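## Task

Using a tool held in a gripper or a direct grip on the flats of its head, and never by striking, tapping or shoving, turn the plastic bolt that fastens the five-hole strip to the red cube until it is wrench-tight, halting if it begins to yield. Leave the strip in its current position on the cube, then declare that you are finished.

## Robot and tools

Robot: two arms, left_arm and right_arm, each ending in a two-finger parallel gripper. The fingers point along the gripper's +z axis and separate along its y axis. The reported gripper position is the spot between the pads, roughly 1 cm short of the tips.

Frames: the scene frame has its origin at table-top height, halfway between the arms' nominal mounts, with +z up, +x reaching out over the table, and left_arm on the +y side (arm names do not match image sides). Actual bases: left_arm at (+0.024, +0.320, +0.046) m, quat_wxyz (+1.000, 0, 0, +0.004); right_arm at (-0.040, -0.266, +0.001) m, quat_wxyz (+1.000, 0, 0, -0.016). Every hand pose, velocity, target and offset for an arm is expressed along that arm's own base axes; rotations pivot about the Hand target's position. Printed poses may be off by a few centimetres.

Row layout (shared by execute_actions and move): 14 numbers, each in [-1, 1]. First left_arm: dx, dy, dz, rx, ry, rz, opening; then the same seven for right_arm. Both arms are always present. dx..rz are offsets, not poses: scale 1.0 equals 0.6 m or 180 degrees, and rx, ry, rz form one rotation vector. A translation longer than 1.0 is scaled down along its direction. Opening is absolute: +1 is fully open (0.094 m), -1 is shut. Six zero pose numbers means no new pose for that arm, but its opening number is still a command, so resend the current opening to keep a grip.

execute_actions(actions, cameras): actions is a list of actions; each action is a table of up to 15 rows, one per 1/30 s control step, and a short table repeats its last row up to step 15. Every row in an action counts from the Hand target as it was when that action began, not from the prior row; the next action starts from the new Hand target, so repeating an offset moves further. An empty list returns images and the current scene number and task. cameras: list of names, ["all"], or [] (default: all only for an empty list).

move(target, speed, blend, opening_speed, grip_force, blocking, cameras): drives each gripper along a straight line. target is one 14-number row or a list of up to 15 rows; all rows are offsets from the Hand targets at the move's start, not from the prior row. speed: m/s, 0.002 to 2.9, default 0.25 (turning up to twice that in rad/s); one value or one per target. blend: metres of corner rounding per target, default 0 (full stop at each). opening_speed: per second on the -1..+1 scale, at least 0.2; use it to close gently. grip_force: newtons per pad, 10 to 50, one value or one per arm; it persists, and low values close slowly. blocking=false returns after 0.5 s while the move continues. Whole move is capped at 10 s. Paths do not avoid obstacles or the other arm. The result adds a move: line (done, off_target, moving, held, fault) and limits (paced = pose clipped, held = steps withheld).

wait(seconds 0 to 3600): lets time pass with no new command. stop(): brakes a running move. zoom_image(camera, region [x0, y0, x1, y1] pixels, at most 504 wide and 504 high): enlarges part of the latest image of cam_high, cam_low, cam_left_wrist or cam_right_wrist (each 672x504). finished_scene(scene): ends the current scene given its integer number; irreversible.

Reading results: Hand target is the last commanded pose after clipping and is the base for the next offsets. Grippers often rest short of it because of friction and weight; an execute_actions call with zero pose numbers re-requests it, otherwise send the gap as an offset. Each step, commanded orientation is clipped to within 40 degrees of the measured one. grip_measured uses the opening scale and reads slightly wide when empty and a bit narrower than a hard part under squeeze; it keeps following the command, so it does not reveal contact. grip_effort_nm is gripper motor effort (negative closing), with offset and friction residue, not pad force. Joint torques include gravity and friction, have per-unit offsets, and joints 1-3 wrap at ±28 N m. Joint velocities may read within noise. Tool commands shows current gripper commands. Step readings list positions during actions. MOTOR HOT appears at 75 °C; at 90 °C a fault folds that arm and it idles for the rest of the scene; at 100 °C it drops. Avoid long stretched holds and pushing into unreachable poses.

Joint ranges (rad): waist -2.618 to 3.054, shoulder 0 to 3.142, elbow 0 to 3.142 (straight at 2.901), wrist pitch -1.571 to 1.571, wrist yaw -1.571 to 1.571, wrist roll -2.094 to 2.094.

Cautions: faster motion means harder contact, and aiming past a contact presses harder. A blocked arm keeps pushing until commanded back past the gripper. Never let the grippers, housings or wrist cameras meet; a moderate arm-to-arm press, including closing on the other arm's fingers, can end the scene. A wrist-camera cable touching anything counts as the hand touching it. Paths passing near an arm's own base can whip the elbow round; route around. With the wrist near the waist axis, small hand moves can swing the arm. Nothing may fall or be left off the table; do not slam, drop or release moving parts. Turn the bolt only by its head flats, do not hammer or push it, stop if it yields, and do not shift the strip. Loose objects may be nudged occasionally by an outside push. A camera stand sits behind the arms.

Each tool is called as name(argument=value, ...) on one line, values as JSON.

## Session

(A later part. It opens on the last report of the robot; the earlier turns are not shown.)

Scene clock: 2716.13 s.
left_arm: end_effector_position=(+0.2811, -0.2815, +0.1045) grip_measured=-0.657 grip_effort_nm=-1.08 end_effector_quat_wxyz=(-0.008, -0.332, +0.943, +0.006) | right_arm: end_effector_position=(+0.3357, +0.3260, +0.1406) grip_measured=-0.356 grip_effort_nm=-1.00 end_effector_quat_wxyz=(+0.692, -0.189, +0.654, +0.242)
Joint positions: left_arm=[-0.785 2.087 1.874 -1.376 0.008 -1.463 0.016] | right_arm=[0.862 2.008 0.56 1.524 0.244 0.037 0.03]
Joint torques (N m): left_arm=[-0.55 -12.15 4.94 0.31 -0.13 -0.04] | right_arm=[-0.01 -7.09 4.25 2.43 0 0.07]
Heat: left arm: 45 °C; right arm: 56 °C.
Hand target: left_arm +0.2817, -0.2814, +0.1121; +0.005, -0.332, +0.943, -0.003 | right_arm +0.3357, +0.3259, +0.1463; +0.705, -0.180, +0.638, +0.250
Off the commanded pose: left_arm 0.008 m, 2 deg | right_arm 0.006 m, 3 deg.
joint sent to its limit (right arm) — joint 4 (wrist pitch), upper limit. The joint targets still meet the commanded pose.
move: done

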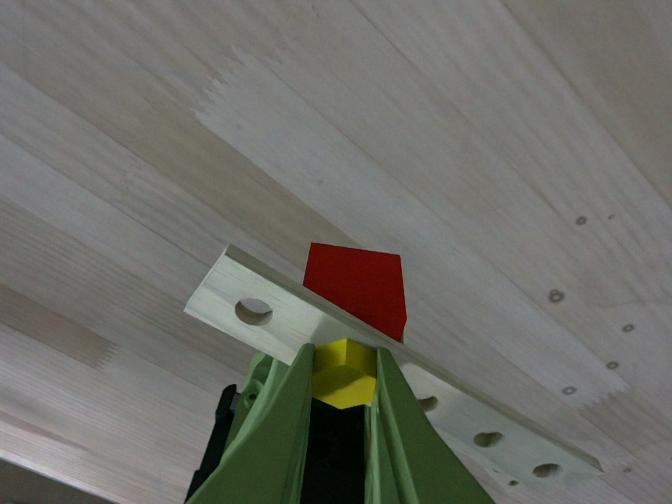

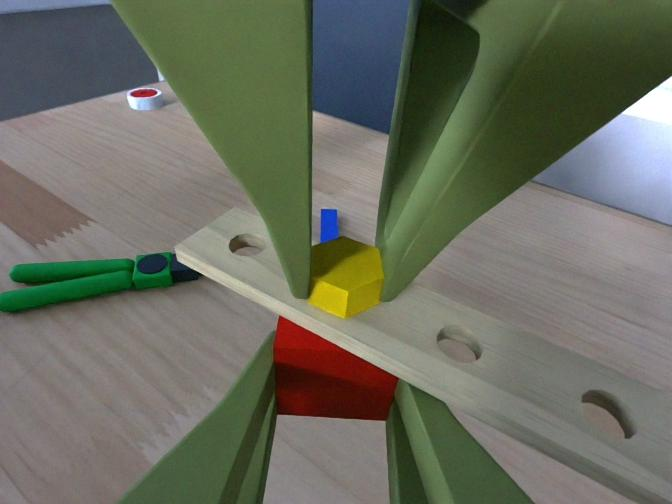

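move(target=[0,0,0,0,0,0,-0.95,0,0,0,0,0,0,0.1], opening_speed=0.8, cameras=["cam_left_wrist","cam_right_wrist"])

Scene clock: 2724.07 s.
left_arm: end_effector_position=(+0.2829, -0.2832, +0.1045) grip_measured=-0.657 grip_effort_nm=-1.08 end_effector_quat_wxyz=(-0.005, -0.333, +0.943, +0.002) | right_arm: end_effector_position=(+0.3357, +0.3260, +0.1408) grip_measured=+0.096 grip_effort_nm=0.16 end_effector_quat_wxyz=(+0.692, -0.189, +0.654, +0.242)
Joint positions: left_arm=[-0.785 2.087 1.874 -1.366 0.008 -1.463 0.016] | right_arm=[0.862 2.008 0.56 1.525 0.244 0.036 0.052]
Joint torques (N m): left_arm=[-0.57 -12.16 4.92 0.22 -0.14 -0.04] | right_arm=[-0.01 -7.09 4.25 2.42 0 0.07]
Heat: left arm: 45 °C; right arm: 56 °C.
Hand target: left_arm +0.2817, -0.2814, +0.1121; +0.005, -0.332, +0.943, -0.003 | right_arm +0.3357, +0.3259, +0.1463; +0.706, -0.180, +0.638, +0.250
Off the commanded pose: left_arm 0.008 m, 1 deg | right_arm 0.005 m, 3 deg.
joint sent to its limit (right arm) — joint 4 (wrist pitch), upper limit. The joint targets still meet the commanded pose.
move: done

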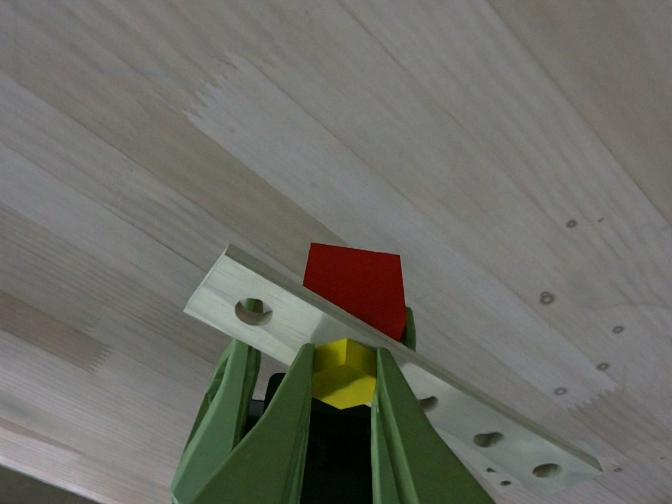

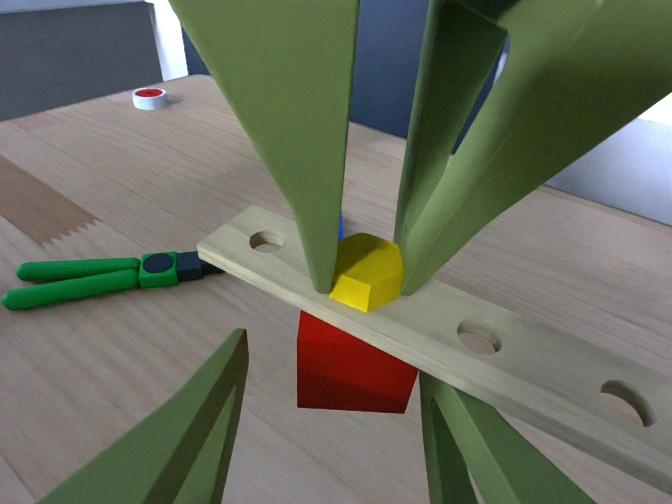

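move(target=[[0,0,0,0,0,0,-0.95,0,0,0,0,0,0,0.5],[0,0,0,0,0,0,-0.95,-0.1085,-0.077,-0.022,0,0,0,0.5]], speed=0.1, cameras=["cam_left_wrist","cam_right_wrist"])

Scene clock: 2731.63 s.
left_arm: end_effector_position=(+0.2851, -0.2853, +0.1041) grip_measured=-0.657 grip_effort_nm=-1.07 end_effector_quat_wxyz=(-0.002, -0.334, +0.943, -0.004) | right_arm: end_effector_position=(+0.2724, +0.2810, +0.1164) grip_measured=+0.497 grip_effort_nm=0.16 end_effector_quat_wxyz=(+0.655, -0.209, +0.692, +0.219)
Joint positions: left_arm=[-0.785 2.087 1.872 -1.352 0.007 -1.466 0.016] | right_arm=[0.95 1.836 0.254 1.536 0.333 0.045 0.07]
Joint torques (N m): left_arm=[-0.55 -12.15 5.04 0.11 -0.13 -0.01] | right_arm=[0.55 -8.47 2.63 2.31 0.09 0.2]
Heat: left arm: 45 °C; right arm: 55 °C.
Hand target: left_arm +0.2816, -0.2814, +0.1121; +0.005, -0.332, +0.943, -0.003 | right_arm +0.2705, +0.2797, +0.1330; +0.705, -0.180, +0.638, +0.250
Off the commanded pose: left_arm 0.010 m, 1 deg | right_arm 0.017 m, 10 deg.
joint sent to its limit (right arm) — joint 4 (wrist pitch), upper limit. The joint targets are off in orientation, not in position.
move: off_target (right_arm)

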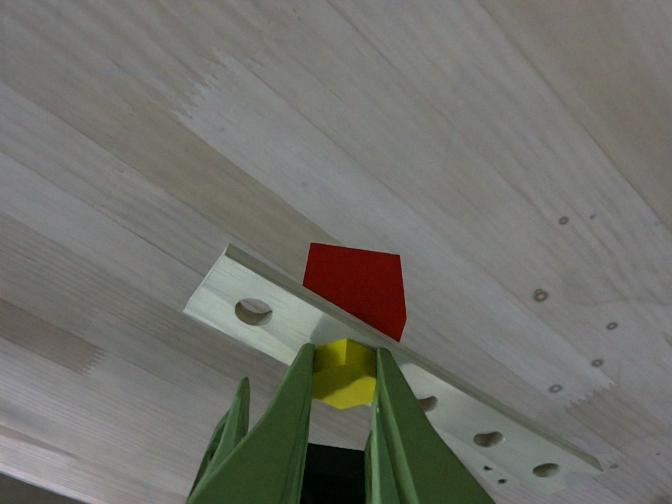

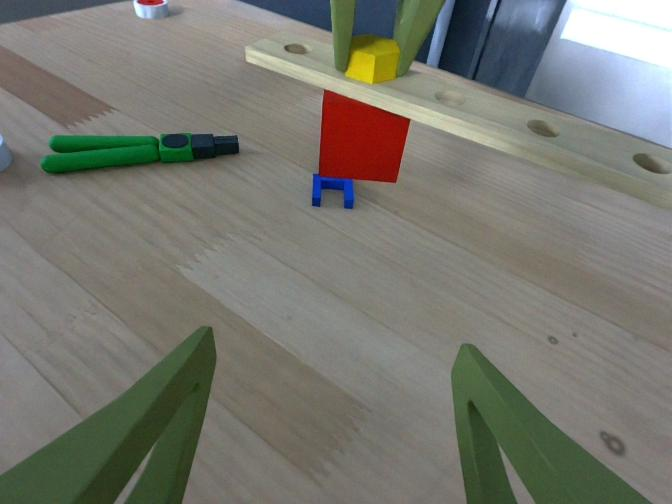

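move(target=[0,0,-0.112,0,0,0,-0.95,-0.08,-0.057,0.02,0,0,0,0.5], speed=0.1, cameras=["cam_right_wrist"])

Scene clock: 2742.00 s.
left_arm: end_effector_position=(+0.2809, -0.2812, +0.0460) grip_measured=-0.657 grip_effort_nm=-1.08 end_effector_quat_wxyz=(-0.003, -0.334, +0.943, -0.002) | right_arm: end_effector_position=(+0.2241, +0.2475, +0.1330) grip_measured=+0.497 grip_effort_nm=0.16 end_effector_quat_wxyz=(+0.662, -0.205, +0.684, +0.226)
Joint positions: left_arm=[-0.785 2.087 1.64 -1.122 0.007 -1.466 0.016] | right_arm=[1.067 1.604 0.046 1.536 0.446 0.047 0.07]
Joint torques (N m): left_arm=[-0.58 -10.26 4.96 0.33 -0.12 -0.01] | right_arm=[0.53 -5.72 2.76 2.27 0.1 0.11]
Heat: left arm: 45 °C; right arm: 55 °C.
Hand target: left_arm +0.2816, -0.2814, +0.0449; +0.005, -0.332, +0.943, -0.003 | right_arm +0.2226, +0.2455, +0.1450; +0.705, -0.180, +0.638, +0.250
Off the commanded pose: left_arm 0.001 m, 1 deg | right_arm 0.012 m, 8 deg.
joint sent to its limit (right arm) — joint 4 (wrist pitch), upper limit. The joint targets are off in orientation, not in position.
move: off_target (right_arm)

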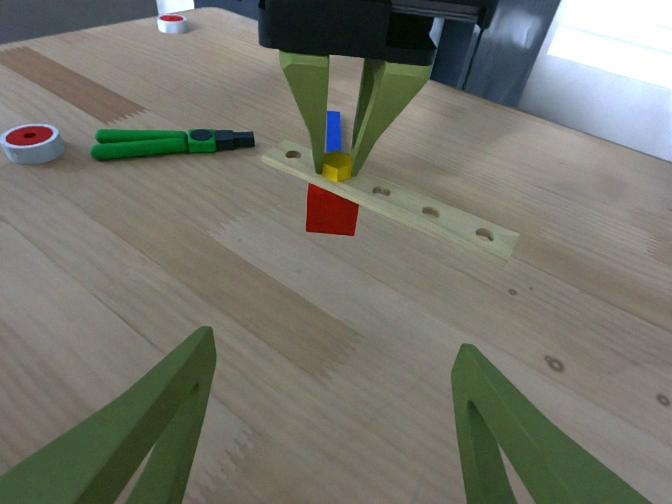

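move(target=[0,0,-0.053,0,0,0,-0.95,0,0,0,0,0,0,0.5], speed=0.06)

Scene clock: 2746.07 s.
left_arm: end_effector_position=(+0.2822, -0.2824, +0.0227) grip_measured=-0.657 grip_effort_nm=-1.08 end_effector_quat_wxyz=(+0.002, -0.334, +0.943, -0.012) | right_arm: end_effector_position=(+0.2243, +0.2473, +0.1330) grip_measured=+0.497 grip_effort_nm=0.16 end_effector_quat_wxyz=(+0.662, -0.205, +0.684, +0.226)
Joint positions: left_arm=[-0.785 2.096 1.558 -1.01 0.007 -1.466 0.016] | right_arm=[1.067 1.604 0.046 1.536 0.447 0.047 0.07]
Joint torques (N m): left_arm=[-0.57 -8.46 4.96 0.41 -0.13 -0.01] | right_arm=[0.57 -5.72 2.77 2.27 0.1 0.11]
Heat: left arm: 44 °C; right arm: 55 °C.
Hand target: left_arm +0.2816, -0.2813, +0.0131; +0.005, -0.332, +0.943, -0.003 | right_arm +0.2226, +0.2455, +0.1450; +0.705, -0.180, +0.638, +0.250
Off the commanded pose: left_arm 0.010 m, 1 deg | right_arm 0.012 m, 8 deg.
joint sent to its limit (right arm) — joint 4 (wrist pitch), upper limit. The joint targets are off in orientation, not in position.
move: done

move(target=[0,0,-0.018,0.0065,0.0035,0,-0.95,0,0,0,0,0,0,0.5], speed=0.05)

Scene clock: 2754.30 s.
left_arm: end_effector_position=(+0.2808, -0.2802, +0.0097) grip_measured=-0.657 grip_effort_nm=-1.08 end_effector_quat_wxyz=(-0.003, -0.334, +0.943, +0.002) | right_arm: end_effector_position=(+0.2243, +0.2473, +0.1330) grip_measured=+0.497 grip_effort_nm=0.16 end_effector_quat_wxyz=(+0.662, -0.205, +0.684, +0.226)
Joint positions: left_arm=[-0.785 2.13 1.558 -1.006 0.004 -1.466 0.016] | right_arm=[1.067 1.604 0.046 1.536 0.447 0.047 0.07]
Joint torques (N m): left_arm=[-0.85 -8.57 5.59 0.35 -0.16 -0.04] | right_arm=[0.57 -5.72 2.76 2.28 0.09 0.11]
Heat: left arm: 42 °C; right arm: 54 °C.
Hand target: left_arm +0.2816, -0.2814, +0.0022; +0.003, -0.332, +0.943, +0.009 | right_arm +0.2226, +0.2455, +0.1450; +0.705, -0.180, +0.638, +0.250
Off the commanded pose: left_arm 0.008 m, 1 deg | right_arm 0.012 m, 8 deg.
joint sent to its limit (right arm) — joint 4 (wrist pitch), upper limit. The joint targets are off in orientation, not in position.
move: done

move(target=[0,0,-0.0075,0,0,0,-0.95,0,0,0,0,0,0,0.5], speed=0.04, cameras=["cam_left_wrist","cam_right_wrist"])

Scene clock: 2761.73 s.
left_arm: end_effector_position=(+0.2830, -0.2824, +0.0077) grip_measured=-0.657 grip_effort_nm=-1.08 end_effector_quat_wxyz=(-0.001, -0.334, +0.943, -0.002) | right_arm: end_effector_position=(+0.2243, +0.2473, +0.1330) grip_measured=+0.497 grip_effort_nm=0.16 end_effector_quat_wxyz=(+0.662, -0.205, +0.684, +0.226)
Joint positions: left_arm=[-0.785 2.135 1.558 -0.991 0.004 -1.466 0.016] | right_arm=[1.067 1.604 0.046 1.536 0.447 0.047 0.07]
Joint torques (N m): left_arm=[-0.87 -8.51 4.88 0.36 -0.17 -0.04] | right_arm=[0.57 -5.72 2.77 2.27 0.09 0.11]
Heat: left arm: 40 °C; right arm: 54 °C.
Hand target: left_arm +0.2816, -0.2814, -0.0023; +0.003, -0.332, +0.943, +0.009 | right_arm +0.2226, +0.2455, +0.1450; +0.705, -0.180, +0.638, +0.250
Off the commanded pose: left_arm 0.010 m, 1 deg | right_arm 0.012 m, 8 deg.
joint sent to its limit (right arm) — joint 4 (wrist pitch), upper limit. The joint targets are off in orientation, not in position.
move: done

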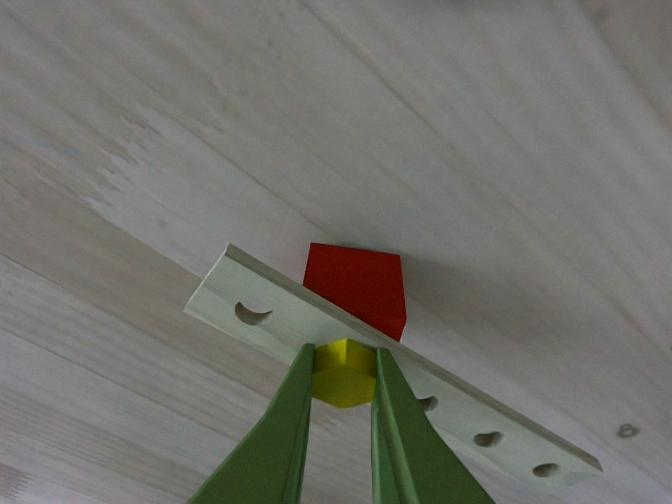

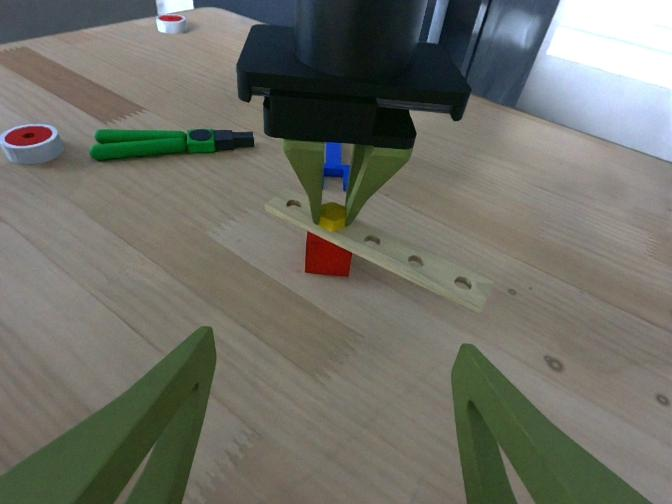

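move(target=[0,0,-0.0075,0,0,0,-0.95,0,0,0,0,0,0,0.5], speed=0.04)

move(target=[0,0,-0.0075,0,0,0,-0.95,0,0,0,0,0,0,0.5], speed=0.04, cameras=["cam_left_wrist","cam_right_wrist"])

Scene clock: 2764.30 s.
left_arm: end_effector_position=(+0.2832, -0.2824, +0.0055) grip_measured=-0.657 grip_effort_nm=-1.08 end_effector_quat_wxyz=(-0.001, -0.334, +0.943, -0.002) | right_arm: end_effector_position=(+0.2243, +0.2473, +0.1330) grip_measured=+0.497 grip_effort_nm=0.16 end_effector_quat_wxyz=(+0.662, -0.205, +0.684, +0.226)
Joint positions: left_arm=[-0.785 2.138 1.553 -0.982 0.003 -1.466 0.016] | right_arm=[1.067 1.604 0.046 1.536 0.447 0.047 0.07]
Joint torques (N m): left_arm=[-0.87 -8.35 4.62 0.43 -0.14 -0.07] | right_arm=[0.57 -5.72 2.77 2.27 0.09 0.11]
Heat: left arm: 40 °C; right arm: 54 °C.
Hand target: left_arm +0.2816, -0.2814, -0.0067; +0.003, -0.332, +0.943, +0.009 | right_arm +0.2226, +0.2455, +0.1450; +0.705, -0.180, +0.638, +0.250
Off the commanded pose: left_arm 0.012 m, 1 deg | right_arm 0.012 m, 8 deg.
joint sent to its limit (right arm) — joint 4 (wrist pitch), upper limit. The joint targets are off in orientation, not in position.
move: off_target (left_arm)

Scene clock: 2764.80 s.
left_arm: end_effector_position=(+0.2833, -0.2825, +0.0051) grip_measured=-0.657 grip_effort_nm=-1.07 end_effector_quat_wxyz=(+0.000, -0.334, +0.943, -0.003) | right_arm: end_effector_position=(+0.2243, +0.2473, +0.1330) grip_measured=+0.497 grip_effort_nm=0.16 end_effector_quat_wxyz=(+0.662, -0.205, +0.684, +0.226)
Joint positions: left_arm=[-0.785 2.138 1.551 -0.979 0.003 -1.466 0.016] | right_arm=[1.067 1.604 0.046 1.536 0.447 0.047 0.07]
Joint torques (N m): left_arm=[-0.84 -7.87 4.04 0.56 -0.16 -0.05] | right_arm=[0.57 -5.74 2.77 2.27 0.09 0.11]
Heat: left arm: 40 °C; right arm: 54 °C.
Hand target: left_arm +0.2817, -0.2815, -0.0112; +0.003, -0.332, +0.943, +0.009 | right_arm +0.2226, +0.2455, +0.1450; +0.705, -0.180, +0.638, +0.250
Off the commanded pose: left_arm 0.016 m, 1 deg | right_arm 0.012 m, 8 deg.
joint sent to its limit (right arm) — joint 4 (wrist pitch), upper limit. The joint targets are off in orientation, not in position.
move: off_target (left_arm)

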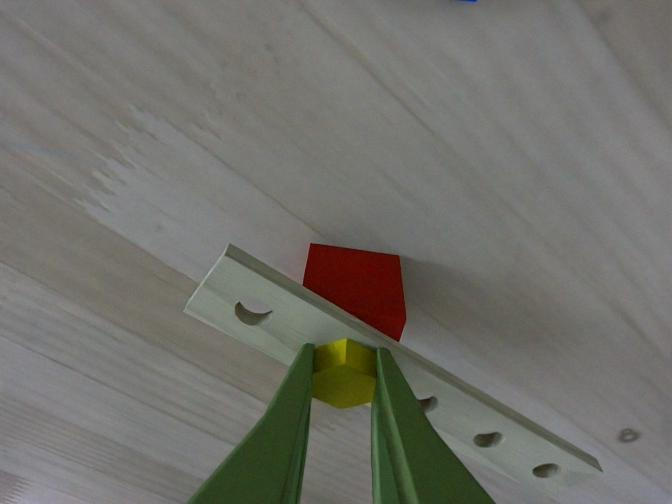

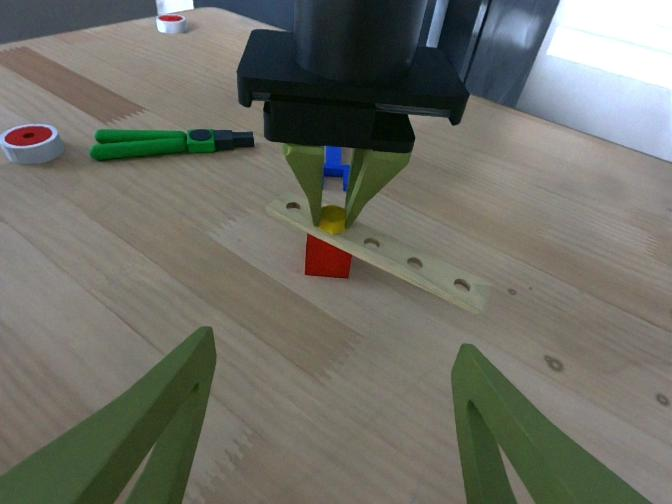

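move(target=[0,0,0.01,0,0,0,-0.2,0,0,0,0,0,0,0.5], speed=0.04, opening_speed=0.8)

move(target=[0,0,0.15,0,0,0,-0.2,0,0,0,0,0,0,0.5], speed=0.12, cameras=["cam_left_wrist","cam_right_wrist","cam_high"])

Scene clock: 2771.27 s.
left_arm: end_effector_position=(+0.2832, -0.2831, +0.0048) grip_measured=-0.204 grip_effort_nm=0.11 end_effector_quat_wxyz=(+0.000, -0.333, +0.943, -0.003) | right_arm: end_effector_position=(+0.2243, +0.2473, +0.1330) grip_measured=+0.497 grip_effort_nm=0.16 end_effector_quat_wxyz=(+0.662, -0.205, +0.684, +0.226)
Joint positions: left_arm=[-0.787 2.139 1.551 -0.978 0.003 -1.466 0.037] | right_arm=[1.067 1.604 0.046 1.536 0.447 0.047 0.07]
Joint torques (N m): left_arm=[-0.62 -8.51 4.96 0.35 -0.15 -0.04] | right_arm=[0.57 -5.74 2.77 2.27 0.1 0.11]
Heat: left arm: 39 °C; right arm: 54 °C.
Hand target: left_arm +0.2816, -0.2814, -0.0052; +0.003, -0.332, +0.943, +0.009 | right_arm +0.2226, +0.2455, +0.1450; +0.705, -0.180, +0.638, +0.250
Off the commanded pose: left_arm 0.010 m, 1 deg | right_arm 0.012 m, 8 deg.
joint sent to its limit (right arm) — joint 4 (wrist pitch), upper limit. The joint targets are off in orientation, not in position.
move: done

Scene clock: 2772.97 s.
left_arm: end_effector_position=(+0.2799, -0.2801, +0.0699) grip_measured=-0.203 grip_effort_nm=0.11 end_effector_quat_wxyz=(-0.010, -0.333, +0.943, +0.017) | right_arm: end_effector_position=(+0.2243, +0.2473, +0.1330) grip_measured=+0.497 grip_effort_nm=0.16 end_effector_quat_wxyz=(+0.662, -0.205, +0.684, +0.226)
Joint positions: left_arm=[-0.787 2.108 1.768 -1.27 0.003 -1.466 0.037] | right_arm=[1.067 1.604 0.046 1.536 0.447 0.047 0.07]
Joint torques (N m): left_arm=[-0.72 -12.08 7.41 -0.06 -0.14 -0.05] | right_arm=[0.57 -5.72 2.77 2.27 0.1 0.12]
Heat: left arm: 39 °C; right arm: 54 °C.
Hand target: left_arm +0.2815, -0.2814, +0.0847; +0.003, -0.332, +0.943, +0.009 | right_arm +0.2226, +0.2455, +0.1450; +0.705, -0.180, +0.638, +0.250
Off the commanded pose: left_arm 0.015 m, 2 deg | right_arm 0.012 m, 8 deg.
joint sent to its limit (right arm) — joint 4 (wrist pitch), upper limit. The joint targets are off in orientation, not in position.
move: off_target (left_arm)
Images, in order (width x height): cam_high 672x504, cam_left_wrist 672x504, cam_right_wrist 672x504.

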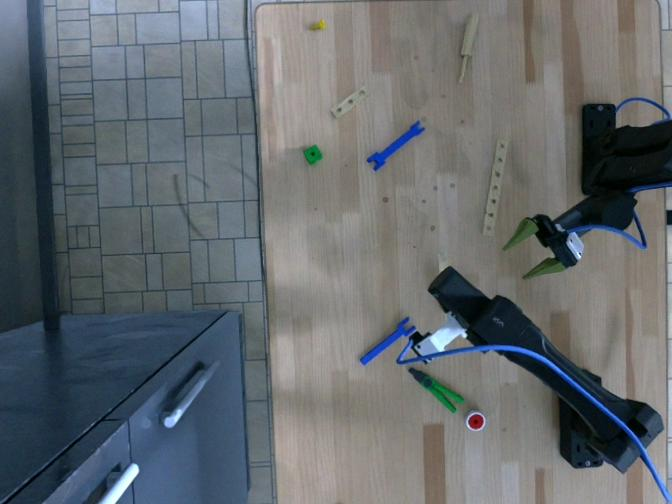

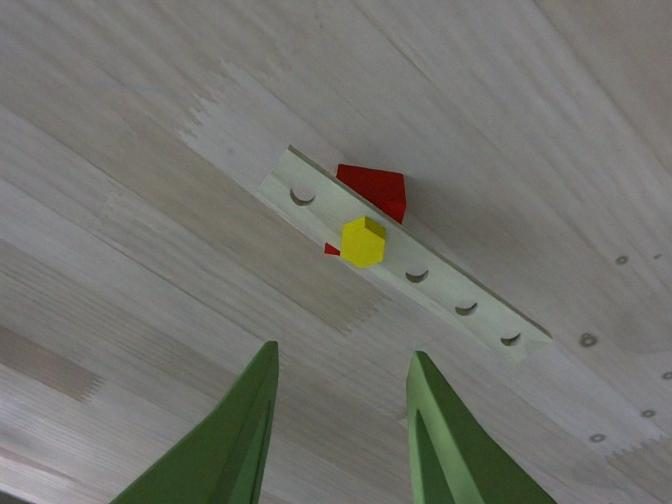

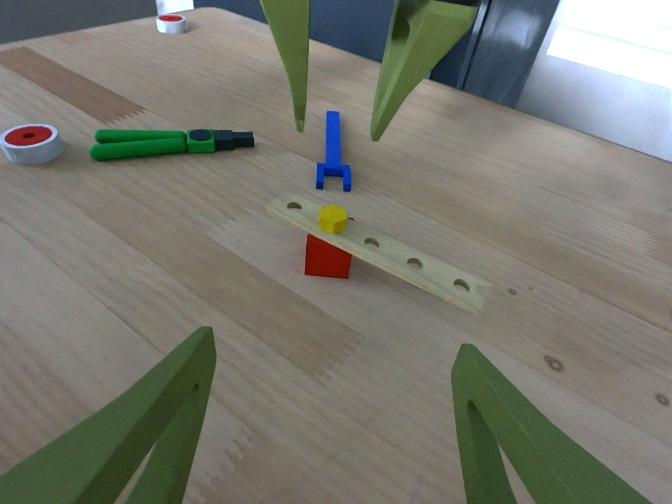

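finished_scene(scene=1)

The scene is finished: the task was done.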